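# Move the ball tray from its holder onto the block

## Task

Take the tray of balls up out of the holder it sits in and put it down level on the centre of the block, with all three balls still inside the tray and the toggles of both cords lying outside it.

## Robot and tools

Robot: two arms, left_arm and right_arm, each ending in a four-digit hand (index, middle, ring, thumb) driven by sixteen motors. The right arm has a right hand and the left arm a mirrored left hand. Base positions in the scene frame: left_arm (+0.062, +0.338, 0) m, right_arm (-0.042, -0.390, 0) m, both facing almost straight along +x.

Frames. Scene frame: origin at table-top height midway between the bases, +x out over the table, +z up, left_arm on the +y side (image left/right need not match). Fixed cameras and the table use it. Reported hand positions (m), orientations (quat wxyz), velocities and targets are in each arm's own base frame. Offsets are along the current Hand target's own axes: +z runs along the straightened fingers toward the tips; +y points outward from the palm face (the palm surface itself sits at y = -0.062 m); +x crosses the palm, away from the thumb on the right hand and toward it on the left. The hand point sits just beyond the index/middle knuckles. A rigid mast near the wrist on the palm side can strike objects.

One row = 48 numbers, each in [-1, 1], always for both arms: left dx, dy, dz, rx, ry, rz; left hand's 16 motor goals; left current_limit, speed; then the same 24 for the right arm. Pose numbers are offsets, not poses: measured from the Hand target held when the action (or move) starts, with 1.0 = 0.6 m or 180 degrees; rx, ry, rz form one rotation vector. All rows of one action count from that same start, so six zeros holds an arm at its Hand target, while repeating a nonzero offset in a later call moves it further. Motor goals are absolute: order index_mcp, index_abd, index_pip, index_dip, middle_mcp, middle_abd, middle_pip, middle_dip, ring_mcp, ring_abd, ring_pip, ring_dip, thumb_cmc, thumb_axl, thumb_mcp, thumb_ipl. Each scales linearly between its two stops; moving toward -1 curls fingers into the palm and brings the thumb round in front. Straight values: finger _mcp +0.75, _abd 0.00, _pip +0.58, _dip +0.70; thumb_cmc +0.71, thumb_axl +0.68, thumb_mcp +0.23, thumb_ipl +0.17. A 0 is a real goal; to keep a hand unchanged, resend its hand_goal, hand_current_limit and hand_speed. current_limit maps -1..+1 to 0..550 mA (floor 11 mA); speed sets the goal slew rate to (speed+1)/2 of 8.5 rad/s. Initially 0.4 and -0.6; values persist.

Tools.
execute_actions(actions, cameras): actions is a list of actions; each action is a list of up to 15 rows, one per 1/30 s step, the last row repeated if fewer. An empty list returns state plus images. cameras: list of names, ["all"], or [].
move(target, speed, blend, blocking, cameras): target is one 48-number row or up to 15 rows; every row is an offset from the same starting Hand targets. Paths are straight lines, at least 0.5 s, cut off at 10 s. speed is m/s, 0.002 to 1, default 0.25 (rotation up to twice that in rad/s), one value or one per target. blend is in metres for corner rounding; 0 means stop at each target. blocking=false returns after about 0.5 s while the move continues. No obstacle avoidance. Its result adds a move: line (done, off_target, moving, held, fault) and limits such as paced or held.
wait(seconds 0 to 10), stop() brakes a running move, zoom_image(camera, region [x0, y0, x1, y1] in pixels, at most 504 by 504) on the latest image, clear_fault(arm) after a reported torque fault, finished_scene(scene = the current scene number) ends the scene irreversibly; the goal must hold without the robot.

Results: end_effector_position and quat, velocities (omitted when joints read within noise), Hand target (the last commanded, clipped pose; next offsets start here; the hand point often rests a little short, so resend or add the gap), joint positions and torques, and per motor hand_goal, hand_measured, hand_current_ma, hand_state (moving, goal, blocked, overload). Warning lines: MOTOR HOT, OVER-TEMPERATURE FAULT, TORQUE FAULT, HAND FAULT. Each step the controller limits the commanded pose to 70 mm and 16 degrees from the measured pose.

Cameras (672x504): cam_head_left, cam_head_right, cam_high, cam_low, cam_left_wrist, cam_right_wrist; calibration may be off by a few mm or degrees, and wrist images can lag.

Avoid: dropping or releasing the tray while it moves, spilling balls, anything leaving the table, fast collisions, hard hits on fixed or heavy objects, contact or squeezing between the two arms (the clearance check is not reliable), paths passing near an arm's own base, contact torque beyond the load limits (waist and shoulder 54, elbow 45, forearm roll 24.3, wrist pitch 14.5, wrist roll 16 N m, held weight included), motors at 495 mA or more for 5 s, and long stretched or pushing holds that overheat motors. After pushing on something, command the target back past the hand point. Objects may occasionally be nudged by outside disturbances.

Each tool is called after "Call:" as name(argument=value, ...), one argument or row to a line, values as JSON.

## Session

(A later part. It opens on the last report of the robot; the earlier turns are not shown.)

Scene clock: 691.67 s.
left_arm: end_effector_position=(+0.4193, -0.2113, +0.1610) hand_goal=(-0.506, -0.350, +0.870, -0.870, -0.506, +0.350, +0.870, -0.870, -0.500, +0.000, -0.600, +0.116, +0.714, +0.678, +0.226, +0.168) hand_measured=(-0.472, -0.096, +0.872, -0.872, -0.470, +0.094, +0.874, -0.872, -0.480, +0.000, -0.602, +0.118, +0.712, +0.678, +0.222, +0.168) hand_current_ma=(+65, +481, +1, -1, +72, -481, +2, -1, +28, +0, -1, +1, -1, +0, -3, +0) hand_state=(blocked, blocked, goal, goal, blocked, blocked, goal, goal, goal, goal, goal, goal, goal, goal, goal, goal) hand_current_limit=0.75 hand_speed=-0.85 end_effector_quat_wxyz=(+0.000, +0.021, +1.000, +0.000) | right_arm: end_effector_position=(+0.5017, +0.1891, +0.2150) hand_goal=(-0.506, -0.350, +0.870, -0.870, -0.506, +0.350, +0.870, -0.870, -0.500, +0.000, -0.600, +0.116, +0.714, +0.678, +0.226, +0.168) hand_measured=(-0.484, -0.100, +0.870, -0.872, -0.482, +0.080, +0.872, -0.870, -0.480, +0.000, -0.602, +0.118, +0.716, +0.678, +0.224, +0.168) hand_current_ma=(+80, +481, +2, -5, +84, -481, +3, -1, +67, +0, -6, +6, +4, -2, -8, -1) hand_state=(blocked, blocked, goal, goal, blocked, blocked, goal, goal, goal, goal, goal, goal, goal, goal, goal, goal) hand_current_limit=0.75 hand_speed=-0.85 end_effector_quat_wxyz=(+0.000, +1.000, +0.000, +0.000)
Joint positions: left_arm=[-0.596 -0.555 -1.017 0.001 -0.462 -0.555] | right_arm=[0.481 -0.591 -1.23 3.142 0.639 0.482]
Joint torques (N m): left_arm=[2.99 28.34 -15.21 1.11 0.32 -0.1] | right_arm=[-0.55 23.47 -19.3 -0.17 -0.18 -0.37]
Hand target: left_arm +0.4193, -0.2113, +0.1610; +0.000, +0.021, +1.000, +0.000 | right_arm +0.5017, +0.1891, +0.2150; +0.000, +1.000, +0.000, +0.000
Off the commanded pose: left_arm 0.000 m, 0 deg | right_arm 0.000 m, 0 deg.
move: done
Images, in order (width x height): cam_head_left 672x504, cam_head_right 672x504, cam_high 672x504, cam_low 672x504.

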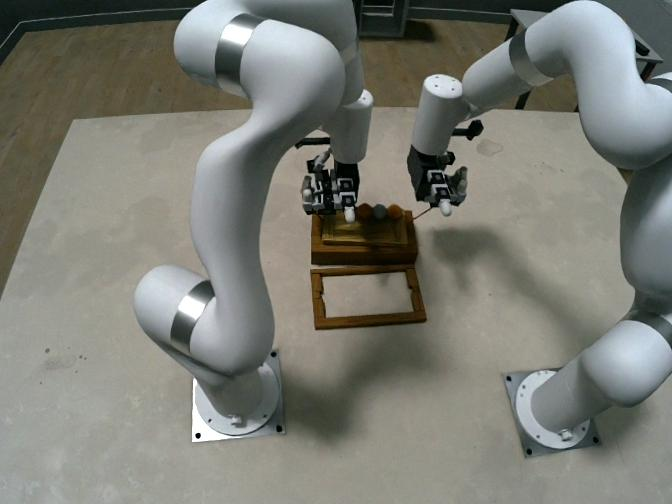

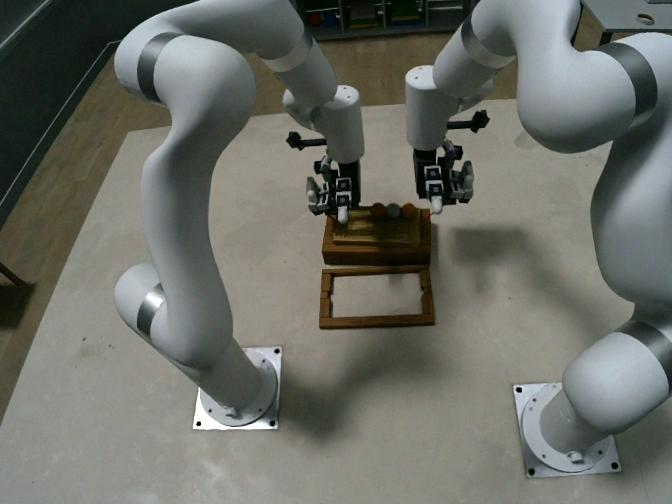

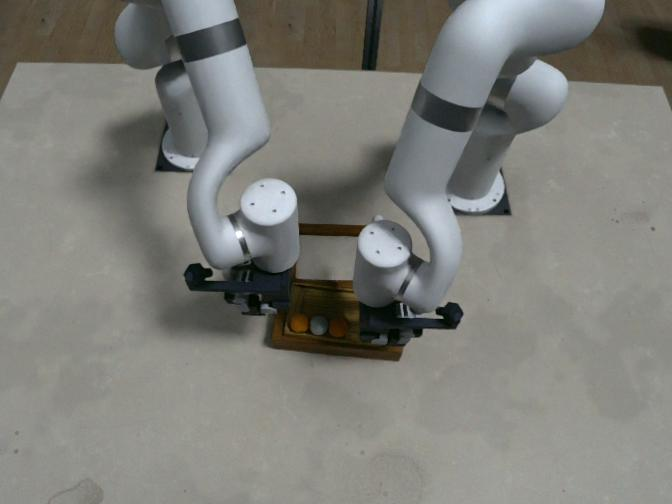

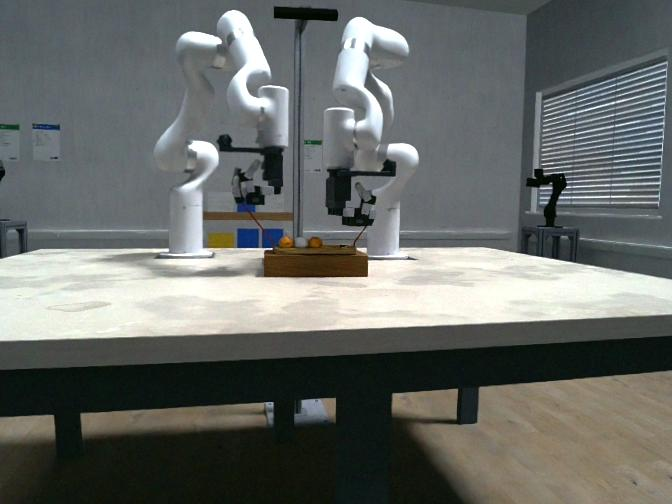

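Call:
move(
  target=[
    [0,0,0.02,0,0,0,-0.507,-0.35,0.869,-0.87,-0.507,0.35,0.869,-0.87,-0.5,0,-0.6,0.116,0.714,0.677,0.226,0.168,0.75,-0.85,0,0,0.02,0,0,0,-0.507,-0.35,0.869,-0.87,-0.507,0.35,0.869,-0.87,-0.5,0,-0.6,0.116,0.714,0.677,0.226,0.168,0.75,-0.85],
  ],
  speed=[0.015],
  cameras=["cam_low","cam_high","cam_head_right","cam_head_left"],
)

Call:
zoom_image(
  camera="cam_low",
  region=[240, 190, 400, 290],
)

Call:
zoom_image(
  camera="cam_high",
  region=[262, 260, 412, 370],
)

Call:
zoom_image(
  camera="cam_head_left",
  region=[300, 190, 430, 275],
)

Scene clock: 705.90 s.
left_arm: end_effector_position=(+0.4193, -0.2113, +0.1490) hand_goal=(-0.506, -0.350, +0.870, -0.870, -0.506, +0.350, +0.870, -0.870, -0.500, +0.000, -0.600, +0.116, +0.714, +0.678, +0.226, +0.168) hand_measured=(-0.482, -0.096, +0.872, -0.872, -0.480, +0.094, +0.872, -0.872, -0.480, +0.000, -0.602, +0.118, +0.712, +0.678, +0.222, +0.168) hand_current_ma=(+39, +481, +1, -1, +45, -481, +1, -1, +28, +0, -1, +1, -1, +0, -3, +0) hand_state=(blocked, blocked, goal, goal, blocked, blocked, goal, goal, goal, goal, goal, goal, goal, goal, goal, goal) hand_current_limit=0.75 hand_speed=-0.85 end_effector_quat_wxyz=(+0.000, +0.021, +1.000, +0.000) | right_arm: end_effector_position=(+0.5017, +0.1891, +0.2030) hand_goal=(-0.506, -0.350, +0.870, -0.870, -0.506, +0.350, +0.870, -0.870, -0.500, +0.000, -0.600, +0.116, +0.714, +0.678, +0.226, +0.168) hand_measured=(-0.484, -0.100, +0.870, -0.872, -0.482, +0.080, +0.872, -0.870, -0.480, +0.000, -0.602, +0.118, +0.716, +0.678, +0.224, +0.168) hand_current_ma=(+80, +481, +2, -5, +83, -481, +3, -1, +67, +0, -6, +6, +4, -2, -8, -1) hand_state=(blocked, blocked, goal, goal, blocked, blocked, goal, goal, goal, goal, goal, goal, goal, goal, goal, goal) hand_current_limit=0.75 hand_speed=-0.85 end_effector_quat_wxyz=(+0.000, +1.000, +0.000, +0.000)
Joint positions: left_arm=[-0.596 -0.577 -1.016 0.001 -0.439 -0.555] | right_arm=[0.481 -0.609 -1.225 3.142 0.617 0.482]
Joint torques (N m): left_arm=[3.18 26.66 -14.85 1.48 0.44 -0.2] | right_arm=[0.28 23.47 -18.29 -0.08 -0.22 -0.3]
Hand target: left_arm +0.4193, -0.2113, +0.1490; +0.000, +0.021, +1.000, +0.000 | right_arm +0.5017, +0.1891, +0.2030; +0.000, +1.000, +0.000, +0.000
Off the commanded pose: left_arm 0.000 m, 0 deg | right_arm 0.000 m, 0 deg.
move: done
Images, in order (width x height): cam_head_left 672x504, cam_head_right 672x504, cam_high 672x504, cam_low 672x504.

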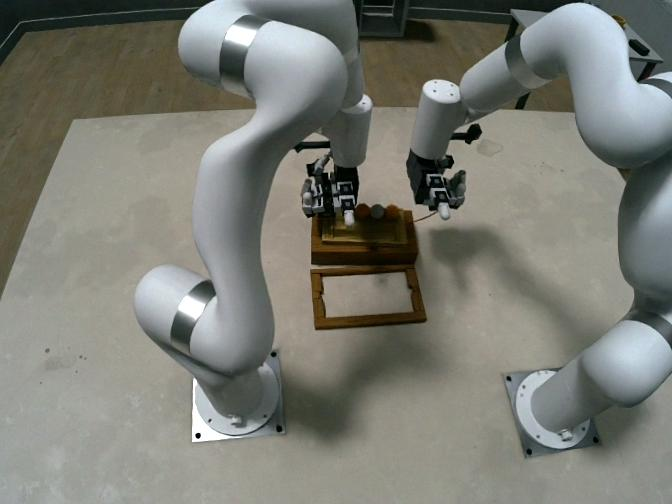

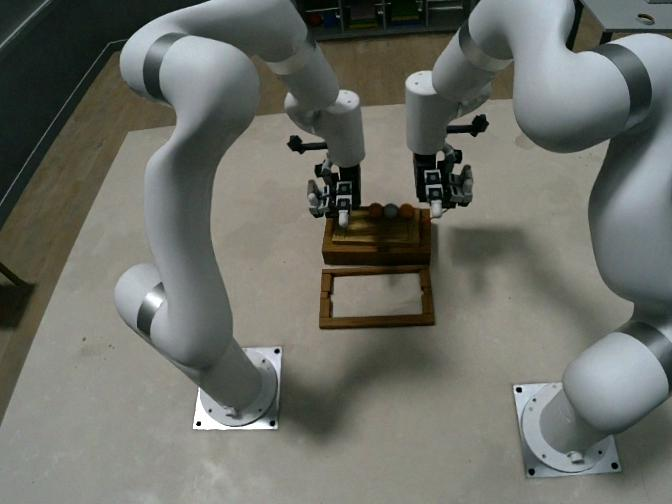

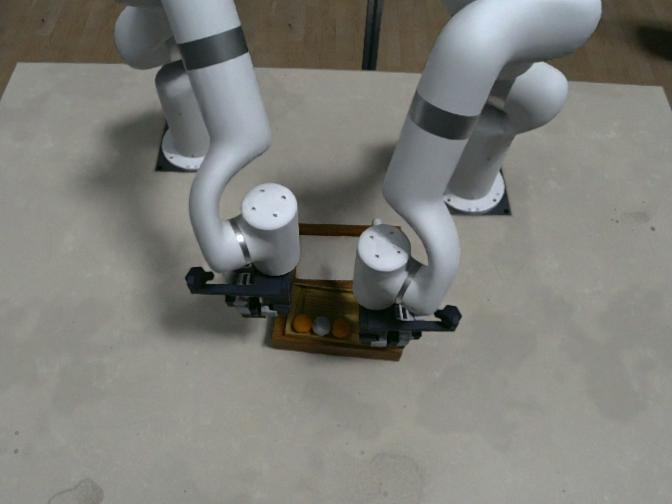

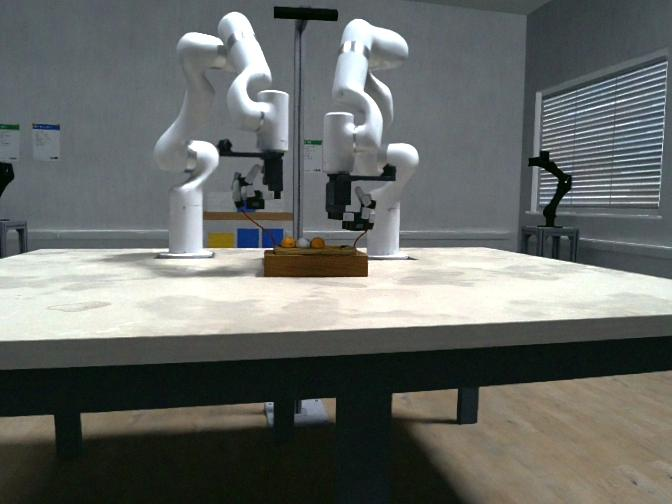

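Scaled by 3.150.

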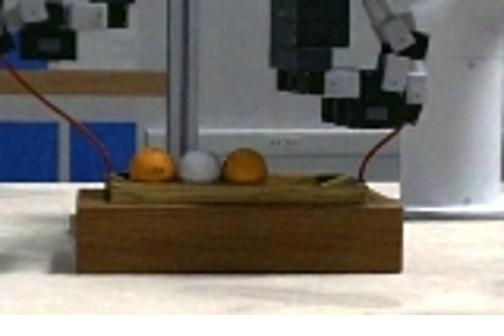

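Scaled by 3.360.

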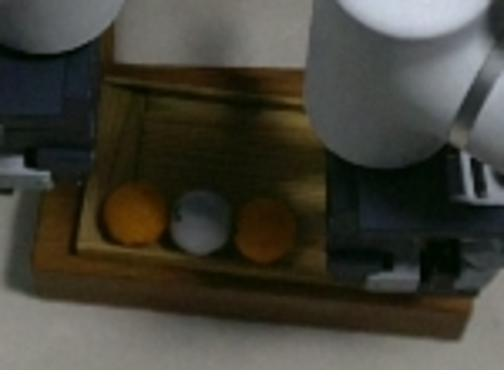

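Scaled by 3.877.

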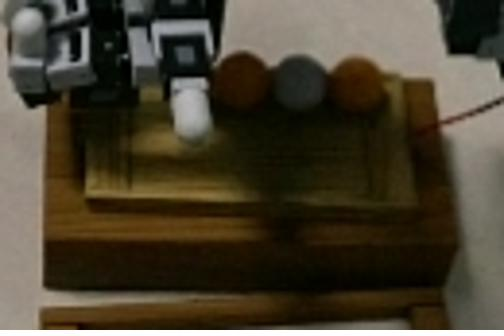

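Call:
move(
  target=[
    [0,0,-0.035,0,0,0,-0.507,-0.35,0.869,-0.87,-0.507,0.35,0.869,-0.87,-0.5,0,-0.6,0.116,0.714,0.677,0.226,0.168,0.75,-0.85,0,0,-0.035,0,0,0,-0.507,-0.35,0.869,-0.87,-0.507,0.35,0.869,-0.87,-0.5,0,-0.6,0.116,0.714,0.677,0.226,0.168,0.75,-0.85],
    [0.03,-0.005,-0.035,0,0,0,-0.507,-0.35,0.869,-0.87,-0.507,0.35,0.869,-0.87,-0.5,0,-0.6,0.116,0.714,0.677,0.226,0.168,0.75,-0.85,-0.0083,0.005,-0.035,0,0,0,-0.507,-0.35,0.869,-0.87,-0.507,0.35,0.869,-0.87,-0.5,0,-0.6,0.116,0.714,0.677,0.226,0.168,0.75,-0.85],
    [0.03,-0.005,0.0033,0,0,0,-0.507,-0.35,0.869,-0.87,-0.507,0.35,0.869,-0.87,-0.5,0,-0.6,0.116,0.714,0.677,0.226,0.168,0.75,-0.85,-0.0083,0.005,0.0033,0,0,0,-0.507,-0.35,0.869,-0.87,-0.507,0.35,0.869,-0.87,-0.5,0,-0.6,0.116,0.714,0.677,0.226,0.168,0.75,-0.85],
  ],
  speed=[0.03,0.03,0.02],
  cameras=["cam_low","cam_high","cam_head_left","cam_left_wrist","cam_right_wrist"],
)

Call:
zoom_image(
  camera="cam_low",
  region=[240, 190, 400, 290],
)

Call:
zoom_image(
  camera="cam_high",
  region=[262, 260, 412, 370],
)

Call:
zoom_image(
  camera="cam_head_left",
  region=[300, 190, 430, 275],
)

Scene clock: 729.00 s.
left_arm: end_effector_position=(+0.4012, -0.2135, +0.1471) hand_goal=(-0.506, -0.350, +0.870, -0.870, -0.506, +0.350, +0.870, -0.870, -0.500, +0.000, -0.600, +0.116, +0.714, +0.678, +0.226, +0.168) hand_measured=(-0.482, -0.096, +0.872, -0.872, -0.480, +0.094, +0.872, -0.872, -0.480, +0.000, -0.602, +0.118, +0.712, +0.678, +0.222, +0.168) hand_current_ma=(+39, +481, +1, -1, +45, -481, +1, -1, +28, +0, -1, +1, -1, +0, -3, +0) hand_state=(blocked, blocked, goal, goal, blocked, blocked, goal, goal, goal, goal, goal, goal, goal, goal, goal, goal) hand_current_limit=0.75 hand_speed=-0.85 end_effector_quat_wxyz=(+0.000, +0.021, +1.000, +0.000) | right_arm: end_effector_position=(+0.4967, +0.1861, +0.2010) hand_goal=(-0.506, -0.350, +0.870, -0.870, -0.506, +0.350, +0.870, -0.870, -0.500, +0.000, -0.600, +0.116, +0.714, +0.678, +0.226, +0.168) hand_measured=(-0.484, -0.100, +0.870, -0.872, -0.482, +0.080, +0.872, -0.870, -0.480, +0.000, -0.602, +0.118, +0.716, +0.678, +0.224, +0.168) hand_current_ma=(+80, +481, +2, -5, +83, -481, +3, -1, +67, +0, -6, +6, +4, -2, -8, -1) hand_state=(blocked, blocked, goal, goal, blocked, blocked, goal, goal, goal, goal, goal, goal, goal, goal, goal, goal) hand_current_limit=0.75 hand_speed=-0.85 end_effector_quat_wxyz=(+0.000, +1.000, +0.000, +0.000)
Joint positions: left_arm=[-0.619 -0.556 -0.975 0.001 -0.419 -0.578] | right_arm=[0.481 -0.6 -1.205 3.142 0.606 0.481]
Joint torques (N m): left_arm=[1.02 27.17 -15.31 1.25 0.45 -0.21] | right_arm=[1.61 23.05 -18.68 -0.5 -0.31 -0.31]
Hand target: left_arm +0.4012, -0.2135, +0.1470; +0.000, +0.021, +1.000, +0.000 | right_arm +0.4967, +0.1861, +0.2010; +0.000, +1.000, +0.000, +0.000
Off the commanded pose: left_arm 0.000 m, 0 deg | right_arm 0.000 m, 0 deg.
move: done
camera_calibration:
cam_left_wrist: T_world_to_cam=[[0.764034, -0.644179, 0.0358402, -0.486239], [-0.465462, -0.511894, 0.722017, -0.0727073], [-0.446762, -0.568328, -0.690946, 0.28411], [0, 0, 0, 1]] pos_world=[0.46459, -0.188976, 0.266228]
cam_right_wrist: T_world_to_cam=[[-0.769954, -0.638024, 0.00984085, 0.525437], [-0.434502, 0.535517, 0.724175, -0.0790962], [-0.467311, 0.553306, -0.689546, 0.393749], [0, 0, 0, 1]] pos_world=[0.554197, 0.159735, 0.323617]
Images, in order (width x height): cam_head_left 672x504, cam_high 672x504, cam_low 672x504, cam_left_wrist 672x504, cam_right_wrist 672x504.

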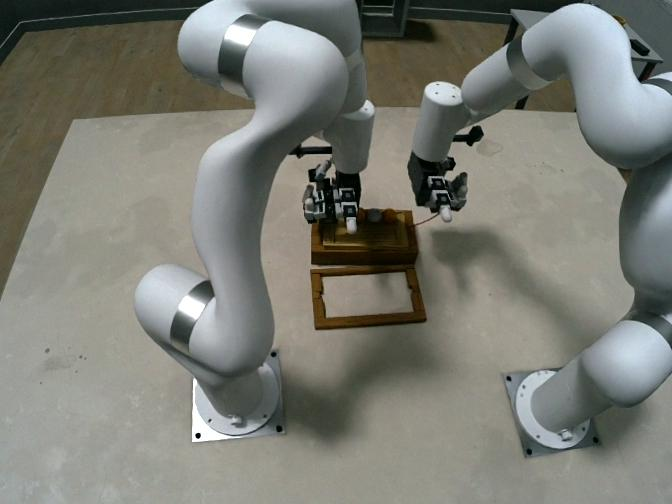

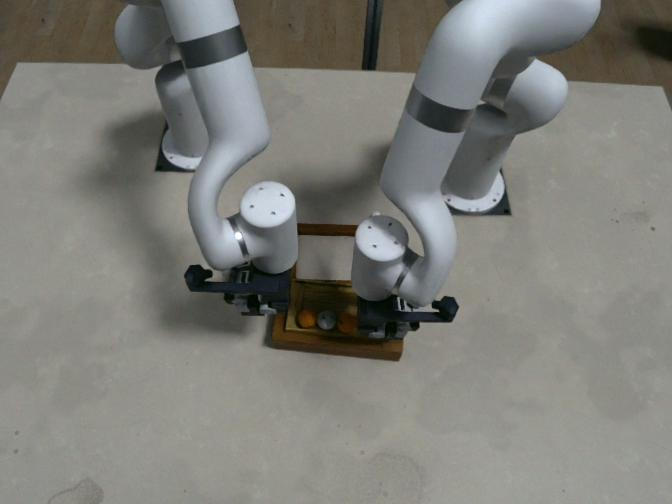

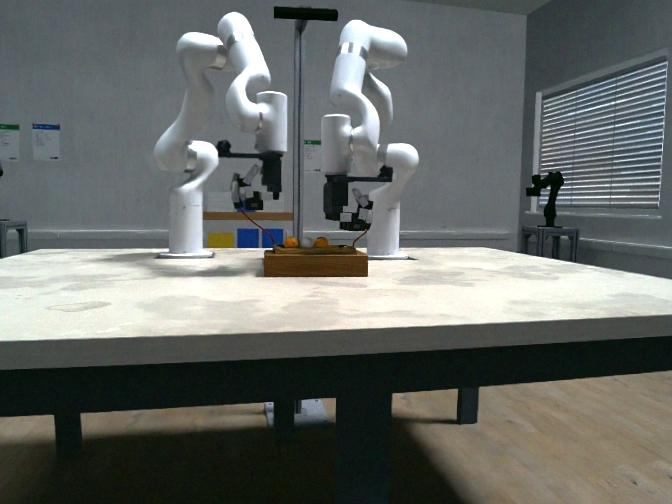

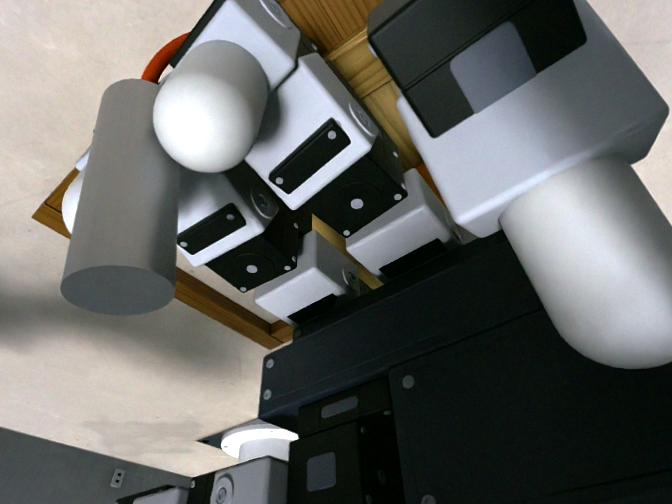

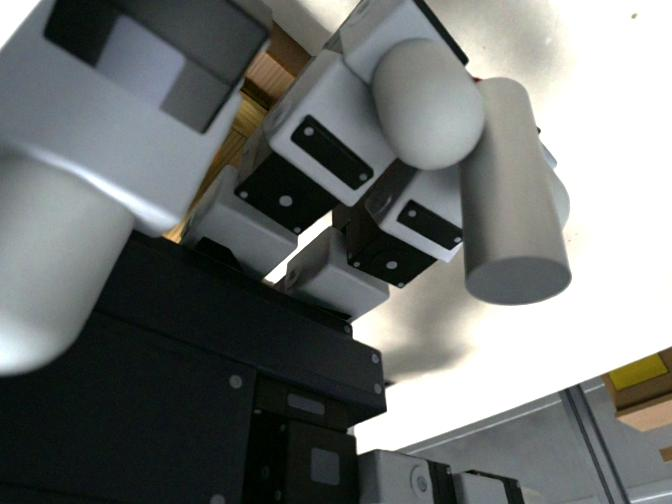

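Scaled by 3.150.

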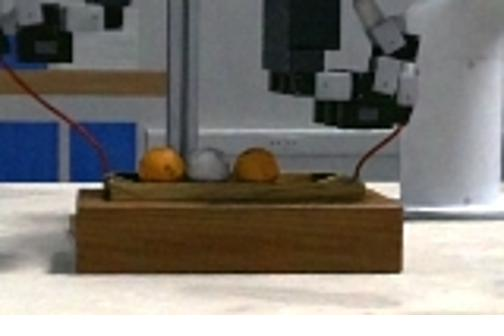

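Scaled by 3.360.

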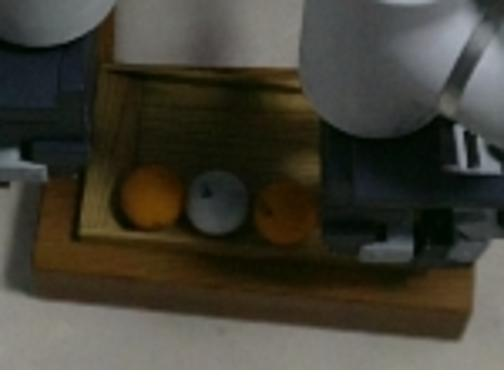

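Scaled by 3.877.

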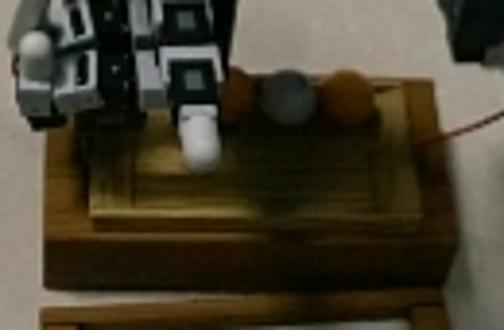

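Call:
move(
  target=[
    [0,0.0543,0,0,0,0,-0.507,-0.35,0.869,-0.87,-0.507,0.35,0.869,-0.87,-0.5,0,-0.6,0.116,0.714,0.677,0.226,0.168,0.75,-0.85,0,0.0197,0.0683,0,0,0,-0.507,-0.35,0.869,-0.87,-0.507,0.35,0.869,-0.87,-0.5,0,-0.6,0.116,0.714,0.677,0.226,0.168,0.75,-0.85],
    [0,0.055,0,0,0,0,0.068,-0.35,0.869,-0.87,0.068,0.35,0.869,-0.87,-0.5,0,-0.6,0.116,0.714,0.677,0.226,0.168,0.75,-0.85,0,0.0205,0.0683,0,0,0,0.068,-0.35,0.869,-0.87,0.068,0.35,0.869,-0.87,-0.5,0,-0.6,0.116,0.714,0.677,0.226,0.168,0.75,-0.85],
    [0,0.1127,-0.03,0,0,0,0.479,-0.35,0.869,-0.87,0.479,0.35,0.869,-0.87,-0.5,0,-0.6,0.116,0.714,0.677,0.226,0.168,0.75,-0.85,0,0.078,0.06,0,0,0,0.479,-0.35,0.869,-0.87,0.479,0.35,0.869,-0.87,-0.5,0,-0.6,0.116,0.714,0.677,0.226,0.168,0.75,-0.85],
  ],
  speed=[0.06,0.06,0.08],
  cameras=["cam_low","cam_left_wrist","cam_right_wrist"],
)

Call:
zoom_image(
  camera="cam_low",
  region=[220, 170, 420, 290],
)

Scene clock: 781.77 s.
left_arm: end_effector_position=(+0.4041, -0.1460, +0.1650) hand_goal=(+0.480, -0.350, +0.870, -0.870, +0.480, +0.350, +0.870, -0.870, -0.500, +0.000, -0.600, +0.116, +0.714, +0.678, +0.226, +0.168) hand_measured=(+0.478, -0.096, +0.870, -0.872, +0.480, +0.094, +0.870, -0.872, -0.480, +0.000, -0.602, +0.118, +0.712, +0.678, +0.222, +0.168) hand_current_ma=(-1, +481, +0, -1, +0, -481, +0, -1, +28, +0, -1, +1, -1, +0, -3, +0) hand_state=(goal, blocked, goal, goal, goal, blocked, goal, goal, goal, goal, goal, goal, goal, goal, goal, goal) hand_current_limit=0.75 hand_speed=-0.85 end_effector_quat_wxyz=(+0.000, +0.021, +1.000, +0.000) | right_arm: end_effector_position=(+0.4966, +0.1393, +0.1650) hand_goal=(+0.480, -0.350, +0.870, -0.870, +0.480, +0.350, +0.870, -0.870, -0.500, +0.000, -0.600, +0.116, +0.714, +0.678, +0.226, +0.168) hand_measured=(+0.480, -0.100, +0.870, -0.872, +0.480, +0.080, +0.872, -0.870, -0.480, +0.000, -0.602, +0.118, +0.716, +0.678, +0.224, +0.168) hand_current_ma=(-1, +481, +1, -5, +0, -481, +3, -1, +67, +0, -6, +6, +4, -2, -8, -1) hand_state=(goal, blocked, goal, goal, goal, blocked, goal, goal, goal, goal, goal, goal, goal, goal, goal, goal) hand_current_limit=0.75 hand_speed=-0.85 end_effector_quat_wxyz=(+0.000, +1.000, +0.000, +0.000)
Joint positions: left_arm=[-0.501 -0.459 -0.876 0.001 -0.417 -0.461] | right_arm=[0.408 -0.617 -1.131 3.142 0.515 0.408]
Joint torques (N m): left_arm=[3.58 29.39 -14.43 0.3 -0.87 0.25] | right_arm=[-2.62 26.75 -17.61 -0.08 -0.15 -0.28]
Hand target: left_arm +0.4041, -0.1460, +0.1650; +0.000, +0.021, +1.000, +0.000 | right_arm +0.4966, +0.1393, +0.1650; +0.000, +1.000, +0.000, +0.000
Off the commanded pose: left_arm 0.000 m, 0 deg | right_arm 0.000 m, 0 deg.
move: done
camera_calibration:
cam_left_wrist: T_world_to_cam=[[0.764034, -0.644179, 0.0358402, -0.445553], [-0.465462, -0.511894, 0.722017, -0.0497497], [-0.446762, -0.568328, -0.690946, 0.336262], [0, 0, 0, 1]] pos_world=[0.46749, -0.121376, 0.284228]
cam_right_wrist: T_world_to_cam=[[-0.769954, -0.638024, 0.00984085, 0.495931], [-0.434502, 0.535517, 0.724175, -0.0279637], [-0.467311, 0.553306, -0.689546, 0.39482], [0, 0, 0, 1]] pos_world=[0.554197, 0.112935, 0.287617]
Images, in order (width x height): cam_low 672x504, cam_left_wrist 672x504, cam_right_wrist 672x504.

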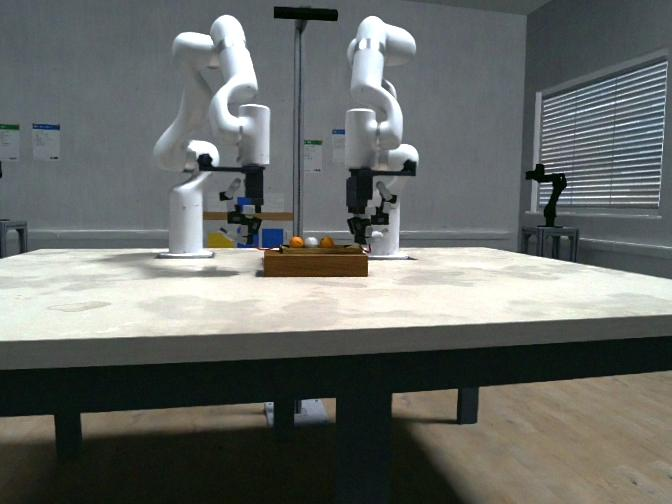

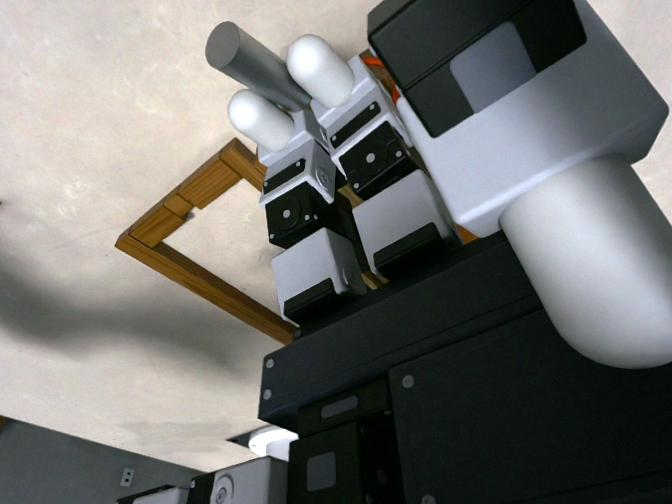

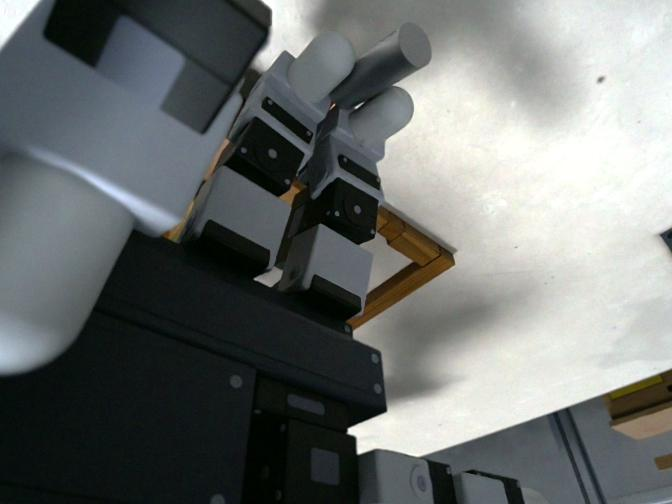

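Scaled by 2.520.

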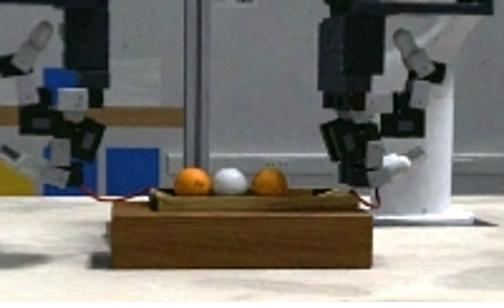

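Call:
move(
  target=[
    [0,0.0667,0,0,0,0,0.479,-0.35,0.869,-0.87,0.479,0.35,0.869,-0.87,-0.5,0,-0.6,0.116,0.714,0.677,0.226,0.168,0.75,-0.85,0,0.0667,0,0,0,0,0.479,-0.35,0.869,-0.87,0.479,0.35,0.869,-0.87,-0.5,0,-0.6,0.116,0.714,0.677,0.226,0.168,0.75,-0.85],
    [0,0.0675,0,0,0,0,0.959,-0.35,0.869,-0.87,0.959,0.35,0.869,-0.87,-0.3,0,-0.81,0.116,0.714,0.677,0.226,0.168,0.75,-0.85,0,0.0675,0,0,0,0,0.959,-0.35,0.869,-0.87,0.959,0.35,0.869,-0.87,-0.3,0,-0.81,0.116,0.714,0.677,0.226,0.168,0.75,-0.85],
    [0,0.125,0.0417,0,0,0,0.959,-0.35,0.869,-0.87,0.959,0.35,0.869,-0.87,-0.3,0,-0.81,0.116,0.714,0.677,0.226,0.168,0.75,-0.85,0,0.1167,0.0417,0,0,0,0.959,-0.35,0.869,-0.87,0.959,0.35,0.869,-0.87,-0.3,0,-0.81,0.116,0.714,0.677,0.226,0.168,0.75,-0.85],
    [0,0.125,0.125,0,0,0,0.959,-0.35,0.869,-0.87,0.959,0.35,0.869,-0.87,-0.3,0,-0.81,0.116,0.714,0.677,0.226,0.168,0.75,-0.85,0,0.1167,0.125,0,0,0,0.959,-0.35,0.869,-0.87,0.959,0.35,0.869,-0.87,-0.3,0,-0.81,0.116,0.714,0.677,0.226,0.168,0.75,-0.85],
  ],
  speed=[0.08,0.06,0.08,0.06],
  blend=[0,0,0.01,0],
  cameras=["cam_low","cam_left_wrist","cam_right_wrist","cam_high"],
)

Call:
zoom_image(
  camera="cam_low",
  region=[220, 170, 420, 290],
)

Scene clock: 799.87 s.
left_arm: end_effector_position=(+0.4072, -0.0710, +0.0901) hand_goal=(+0.960, -0.350, +0.870, -0.870, +0.960, +0.350, +0.870, -0.870, -0.300, +0.000, -0.810, +0.116, +0.714, +0.678, +0.226, +0.168) hand_measured=(+0.948, -0.096, +0.868, -0.872, +0.950, +0.094, +0.868, -0.872, -0.294, +0.000, -0.806, +0.118, +0.712, +0.678, +0.222, +0.168) hand_current_ma=(-13, +481, -1, -1, -9, -481, +0, -1, +5, +0, +2, +1, -1, +0, -3, +0) hand_state=(goal, blocked, goal, goal, goal, blocked, goal, goal, goal, goal, goal, goal, goal, goal, goal, goal) hand_current_limit=0.75 hand_speed=-0.85 end_effector_quat_wxyz=(+0.000, +0.021, +1.000, +0.000) | right_arm: end_effector_position=(+0.4966, +0.0693, +0.0900) hand_goal=(+0.960, -0.350, +0.870, -0.870, +0.960, +0.350, +0.870, -0.870, -0.300, +0.000, -0.810, +0.116, +0.714, +0.678, +0.226, +0.168) hand_measured=(+0.950, -0.100, +0.870, -0.872, +0.952, +0.080, +0.870, -0.870, -0.294, +0.000, -0.806, +0.118, +0.716, +0.678, +0.224, +0.168) hand_current_ma=(-31, +481, -2, -5, -28, -481, +0, -1, +16, +0, +10, +6, +4, -2, -8, -1) hand_state=(goal, blocked, goal, goal, goal, blocked, goal, goal, goal, goal, goal, goal, goal, goal, goal, goal) hand_current_limit=0.75 hand_speed=-0.85 end_effector_quat_wxyz=(+0.000, +1.000, +0.000, +0.000)
Joint positions: left_arm=[-0.353 -0.575 -0.802 0.002 -0.228 -0.313] | right_arm=[0.289 -0.713 -1.062 3.143 0.349 0.288]
Joint torques (N m): left_arm=[3 25.47 -15.35 1.2 0.47 -0.19] | right_arm=[-1.91 23.03 -18.93 -0.92 -0.25 -0.18]
Hand target: left_arm +0.4072, -0.0710, +0.0901; +0.000, +0.021, +1.000, +0.000 | right_arm +0.4965, +0.0693, +0.0900; +0.000, +1.000, +0.000, +0.000
Off the commanded pose: left_arm 0.000 m, 0 deg | right_arm 0.000 m, 0 deg.
move: done
camera_calibration:
cam_left_wrist: T_world_to_cam=[[0.764034, -0.644179, 0.0358402, -0.397061], [-0.465462, -0.511894, 0.722017, 0.044232], [-0.446762, -0.568328, -0.690946, 0.328438], [0, 0, 0, 1]] pos_world=[0.47069, -0.0464756, 0.209228]
cam_right_wrist: T_world_to_cam=[[-0.769954, -0.638024, 0.00984085, 0.451931], [-0.434502, 0.535517, 0.724175, 0.0637922], [-0.467311, 0.553306, -0.689546, 0.381788], [0, 0, 0, 1]] pos_world=[0.554097, 0.042935, 0.212617]
Images, in order (width x height): cam_high 672x504, cam_low 672x504, cam_left_wrist 672x504, cam_right_wrist 672x504.

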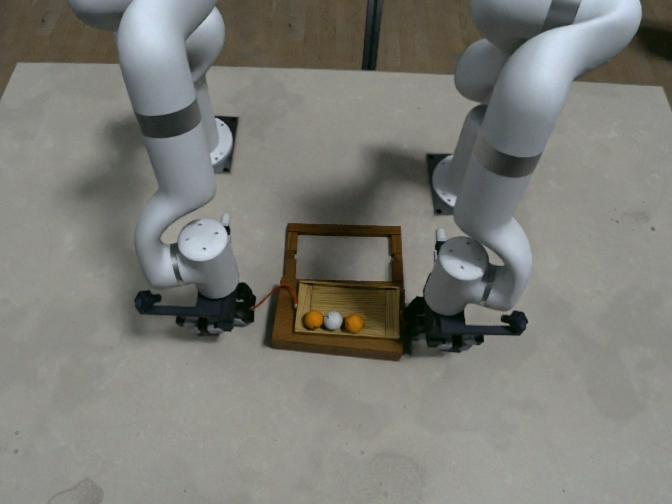

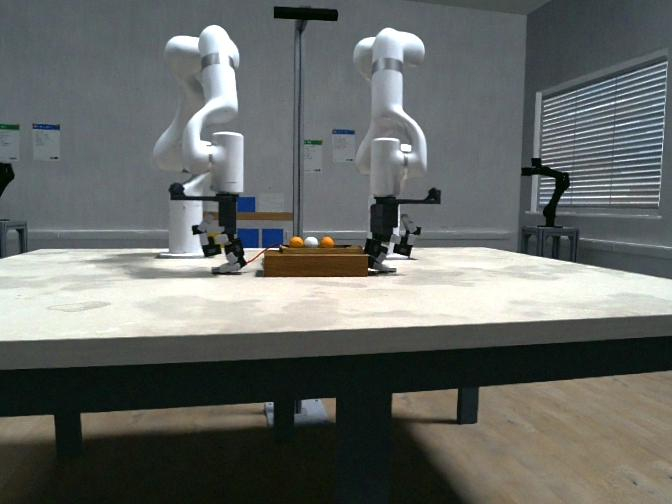

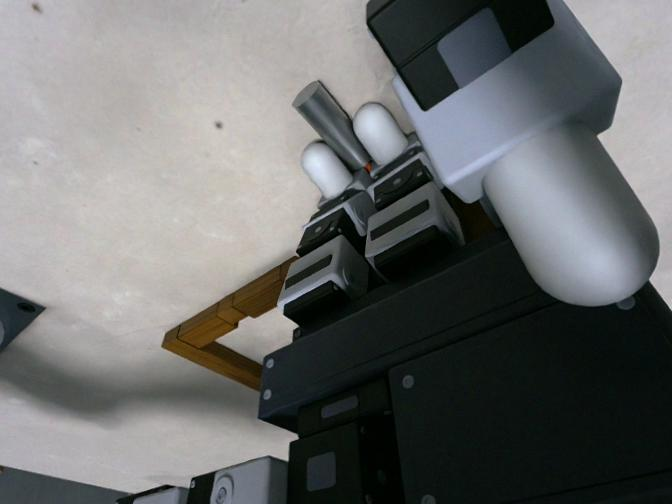

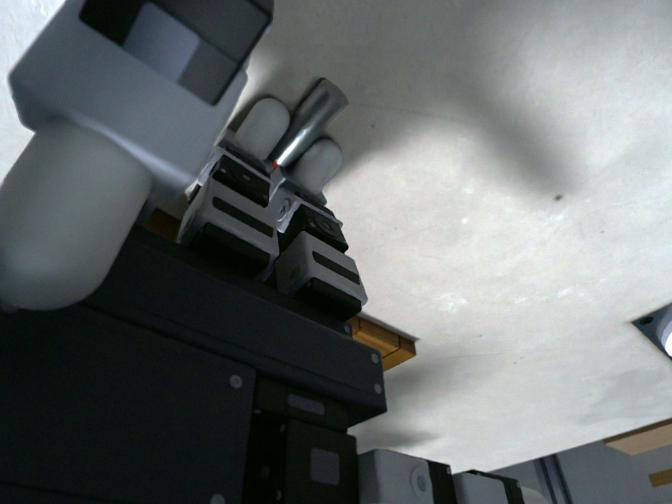

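Scaled by 2.520.

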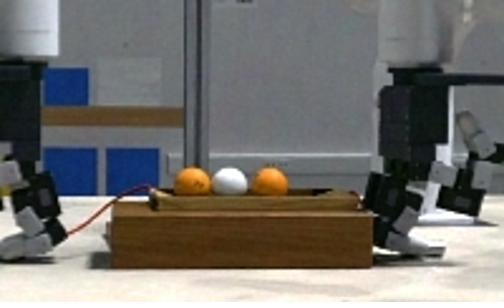

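Call:
move(
  target=[
    [0,0,0.0018,0,0,0,0.959,-0.35,0.869,-0.87,0.959,0.35,0.869,-0.87,-0.3,0,-0.81,0.116,0.714,0.677,0.226,0.168,0.75,-0.85,0,0,0.0018,0,0,0,0.959,-0.35,0.869,-0.87,0.959,0.35,0.869,-0.87,-0.3,0,-0.81,0.116,0.714,0.677,0.226,0.168,0.75,-0.85],
    [0,0,0.001,0,0,0,0.959,0.12,0.869,-0.87,0.959,-0.12,0.869,-0.87,-0.3,0,-0.81,0.116,0.714,0.677,0.226,0.168,0.75,-0.85,0,0,0.001,0,0,0,0.959,0.12,0.869,-0.87,0.959,-0.12,0.869,-0.87,-0.3,0,-0.81,0.116,0.714,0.677,0.226,0.168,0.75,-0.85],
    [0,0,-0.1,0,0,0,0.959,0.12,0.869,-0.87,0.959,-0.12,0.869,-0.87,-0.3,0,-0.81,0.116,0.714,0.677,0.226,0.168,0.5,-0.85,0,0,-0.1,0,0,0,0.959,0.12,0.869,-0.87,0.959,-0.12,0.869,-0.87,-0.3,0,-0.81,0.116,0.714,0.677,0.226,0.168,0.5,-0.85],
  ],
  speed=[0.03,0.03,0.06],
  cameras=["cam_low","cam_left_wrist","cam_right_wrist","cam_high","cam_head_left"],
)

Call:
zoom_image(
  camera="cam_low",
  region=[220, 170, 420, 290],
)

Call:
zoom_image(
  camera="cam_high",
  region=[220, 250, 460, 380],
)

Scene clock: 810.17 s.
left_arm: end_effector_position=(+0.4072, -0.0710, +0.1501) hand_goal=(+0.960, +0.120, +0.870, -0.870, +0.960, -0.120, +0.870, -0.870, -0.300, +0.000, -0.810, +0.116, +0.714, +0.678, +0.226, +0.168) hand_measured=(+0.950, +0.116, +0.868, -0.872, +0.952, -0.116, +0.868, -0.872, -0.294, +0.000, -0.806, +0.118, +0.712, +0.678, +0.222, +0.168) hand_current_ma=(-11, -2, -1, -1, -9, +2, +0, -1, +5, +0, +2, +1, -1, +0, -3, +0) hand_state=(goal, goal, goal, goal, goal, goal, goal, goal, goal, goal, goal, goal, goal, goal, goal, goal) hand_current_limit=0.50 hand_speed=-0.85 end_effector_quat_wxyz=(+0.000, +0.021, +1.000, +0.000) | right_arm: end_effector_position=(+0.4966, +0.0693, +0.1500) hand_goal=(+0.960, +0.120, +0.870, -0.870, +0.960, -0.120, +0.870, -0.870, -0.300, +0.000, -0.810, +0.116, +0.714, +0.678, +0.226, +0.168) hand_measured=(+0.950, +0.116, +0.868, -0.872, +0.952, -0.116, +0.868, -0.872, -0.294, +0.000, -0.806, +0.118, +0.716, +0.678, +0.224, +0.168) hand_current_ma=(-30, -8, -5, -7, -27, +10, -3, -6, +16, +0, +10, +6, +4, -2, -8, -1) hand_state=(goal, goal, goal, goal, goal, goal, goal, goal, goal, goal, goal, goal, goal, goal, goal, goal) hand_current_limit=0.50 hand_speed=-0.85 end_effector_quat_wxyz=(+0.000, +1.000, +0.000, +0.000)
Joint positions: left_arm=[-0.353 -0.438 -0.793 0.002 -0.356 -0.312] | right_arm=[0.289 -0.598 -1.054 3.142 0.456 0.289]
Joint torques (N m): left_arm=[0.75 28.25 -17.1 -0.23 -0.71 0.26] | right_arm=[-2.7 26.43 -20.15 0.1 0.58 0.1]
Hand target: left_arm +0.4072, -0.0710, +0.1501; +0.000, +0.021, +1.000, +0.000 | right_arm +0.4966, +0.0693, +0.1500; +0.000, +1.000, +0.000, +0.000
Off the commanded pose: left_arm 0.000 m, 0 deg | right_arm 0.000 m, 0 deg.
move: done
camera_calibration:
cam_left_wrist: T_world_to_cam=[[0.764034, -0.644179, 0.0358402, -0.399135], [-0.465462, -0.511894, 0.722017, 0.000864425], [-0.446762, -0.568328, -0.690946, 0.36985], [0, 0, 0, 1]] pos_world=[0.47059, -0.0464756, 0.269228]
cam_right_wrist: T_world_to_cam=[[-0.769982, -0.637989, 0.0098879, 0.451343], [-0.434452, 0.535559, 0.724174, 0.0203851], [-0.467311, 0.553305, -0.689547, 0.423092], [0, 0, 0, 1]] pos_world=[0.554098, 0.0429352, 0.272517]
Images, in order (width x height): cam_head_left 672x504, cam_high 672x504, cam_low 672x504, cam_left_wrist 672x504, cam_right_wrist 672x504.

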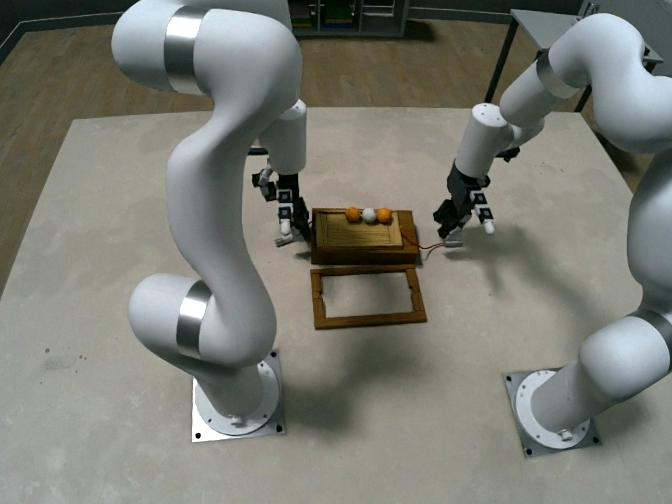

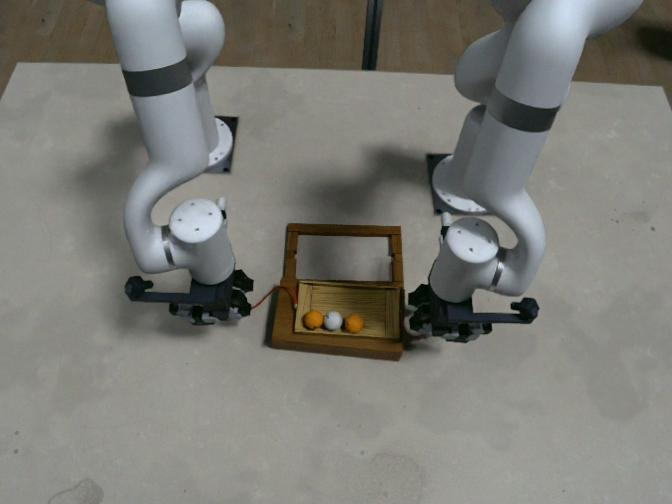

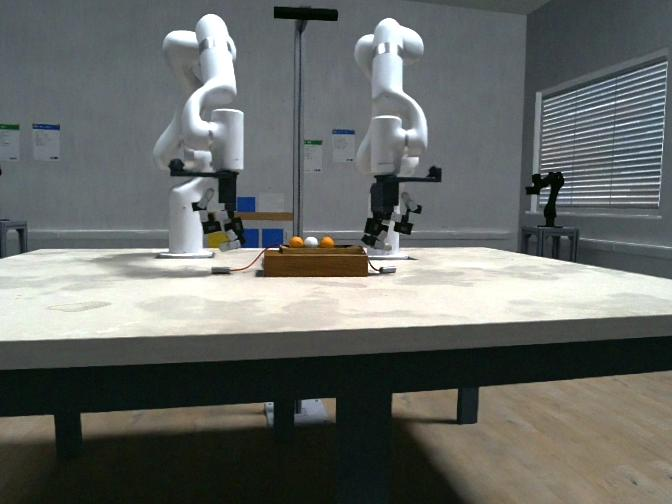

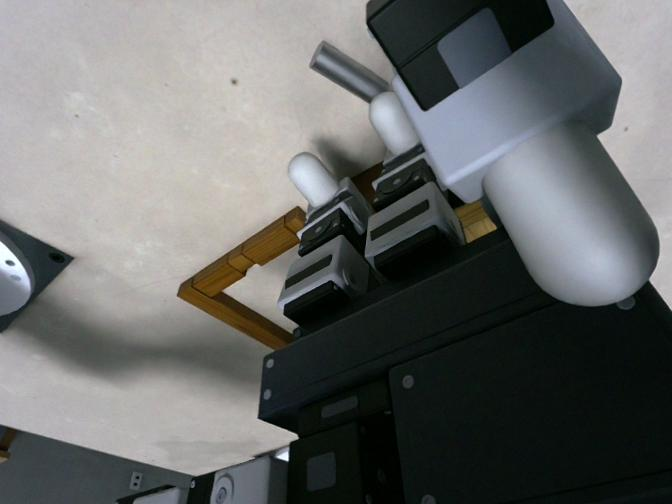

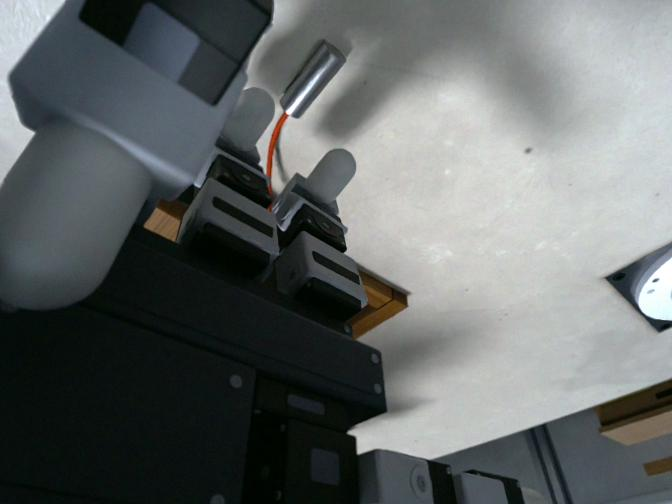

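Scaled by 2.520.

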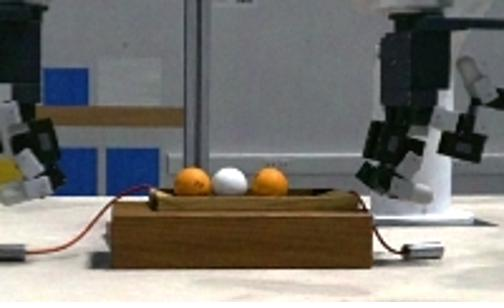

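Scaled by 2.100.

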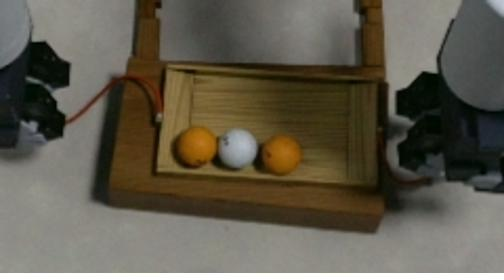

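Call:
zoom_image(
  camera="cam_high",
  region=[265, 270, 415, 365],
)

Call:
zoom_image(
  camera="cam_head_left",
  region=[300, 195, 430, 275],
)

Call:
zoom_image(
  camera="cam_low",
  region=[250, 225, 380, 285],
)

Scaled by 3.360.

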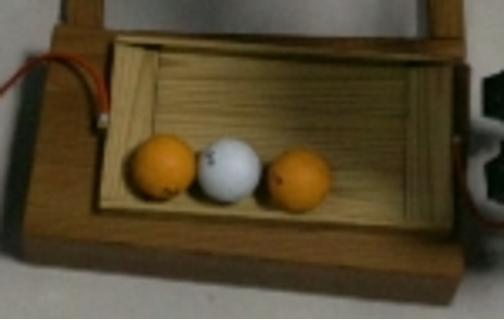

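Scaled by 3.877.

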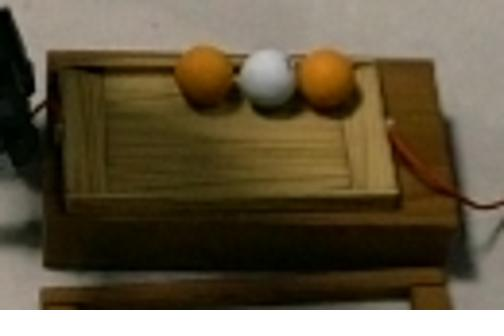

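Scaled by 3.877.

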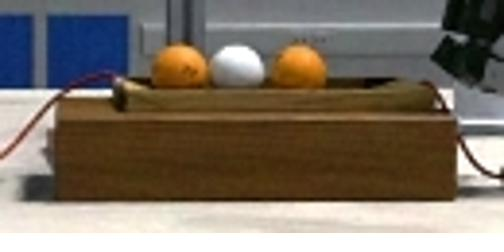

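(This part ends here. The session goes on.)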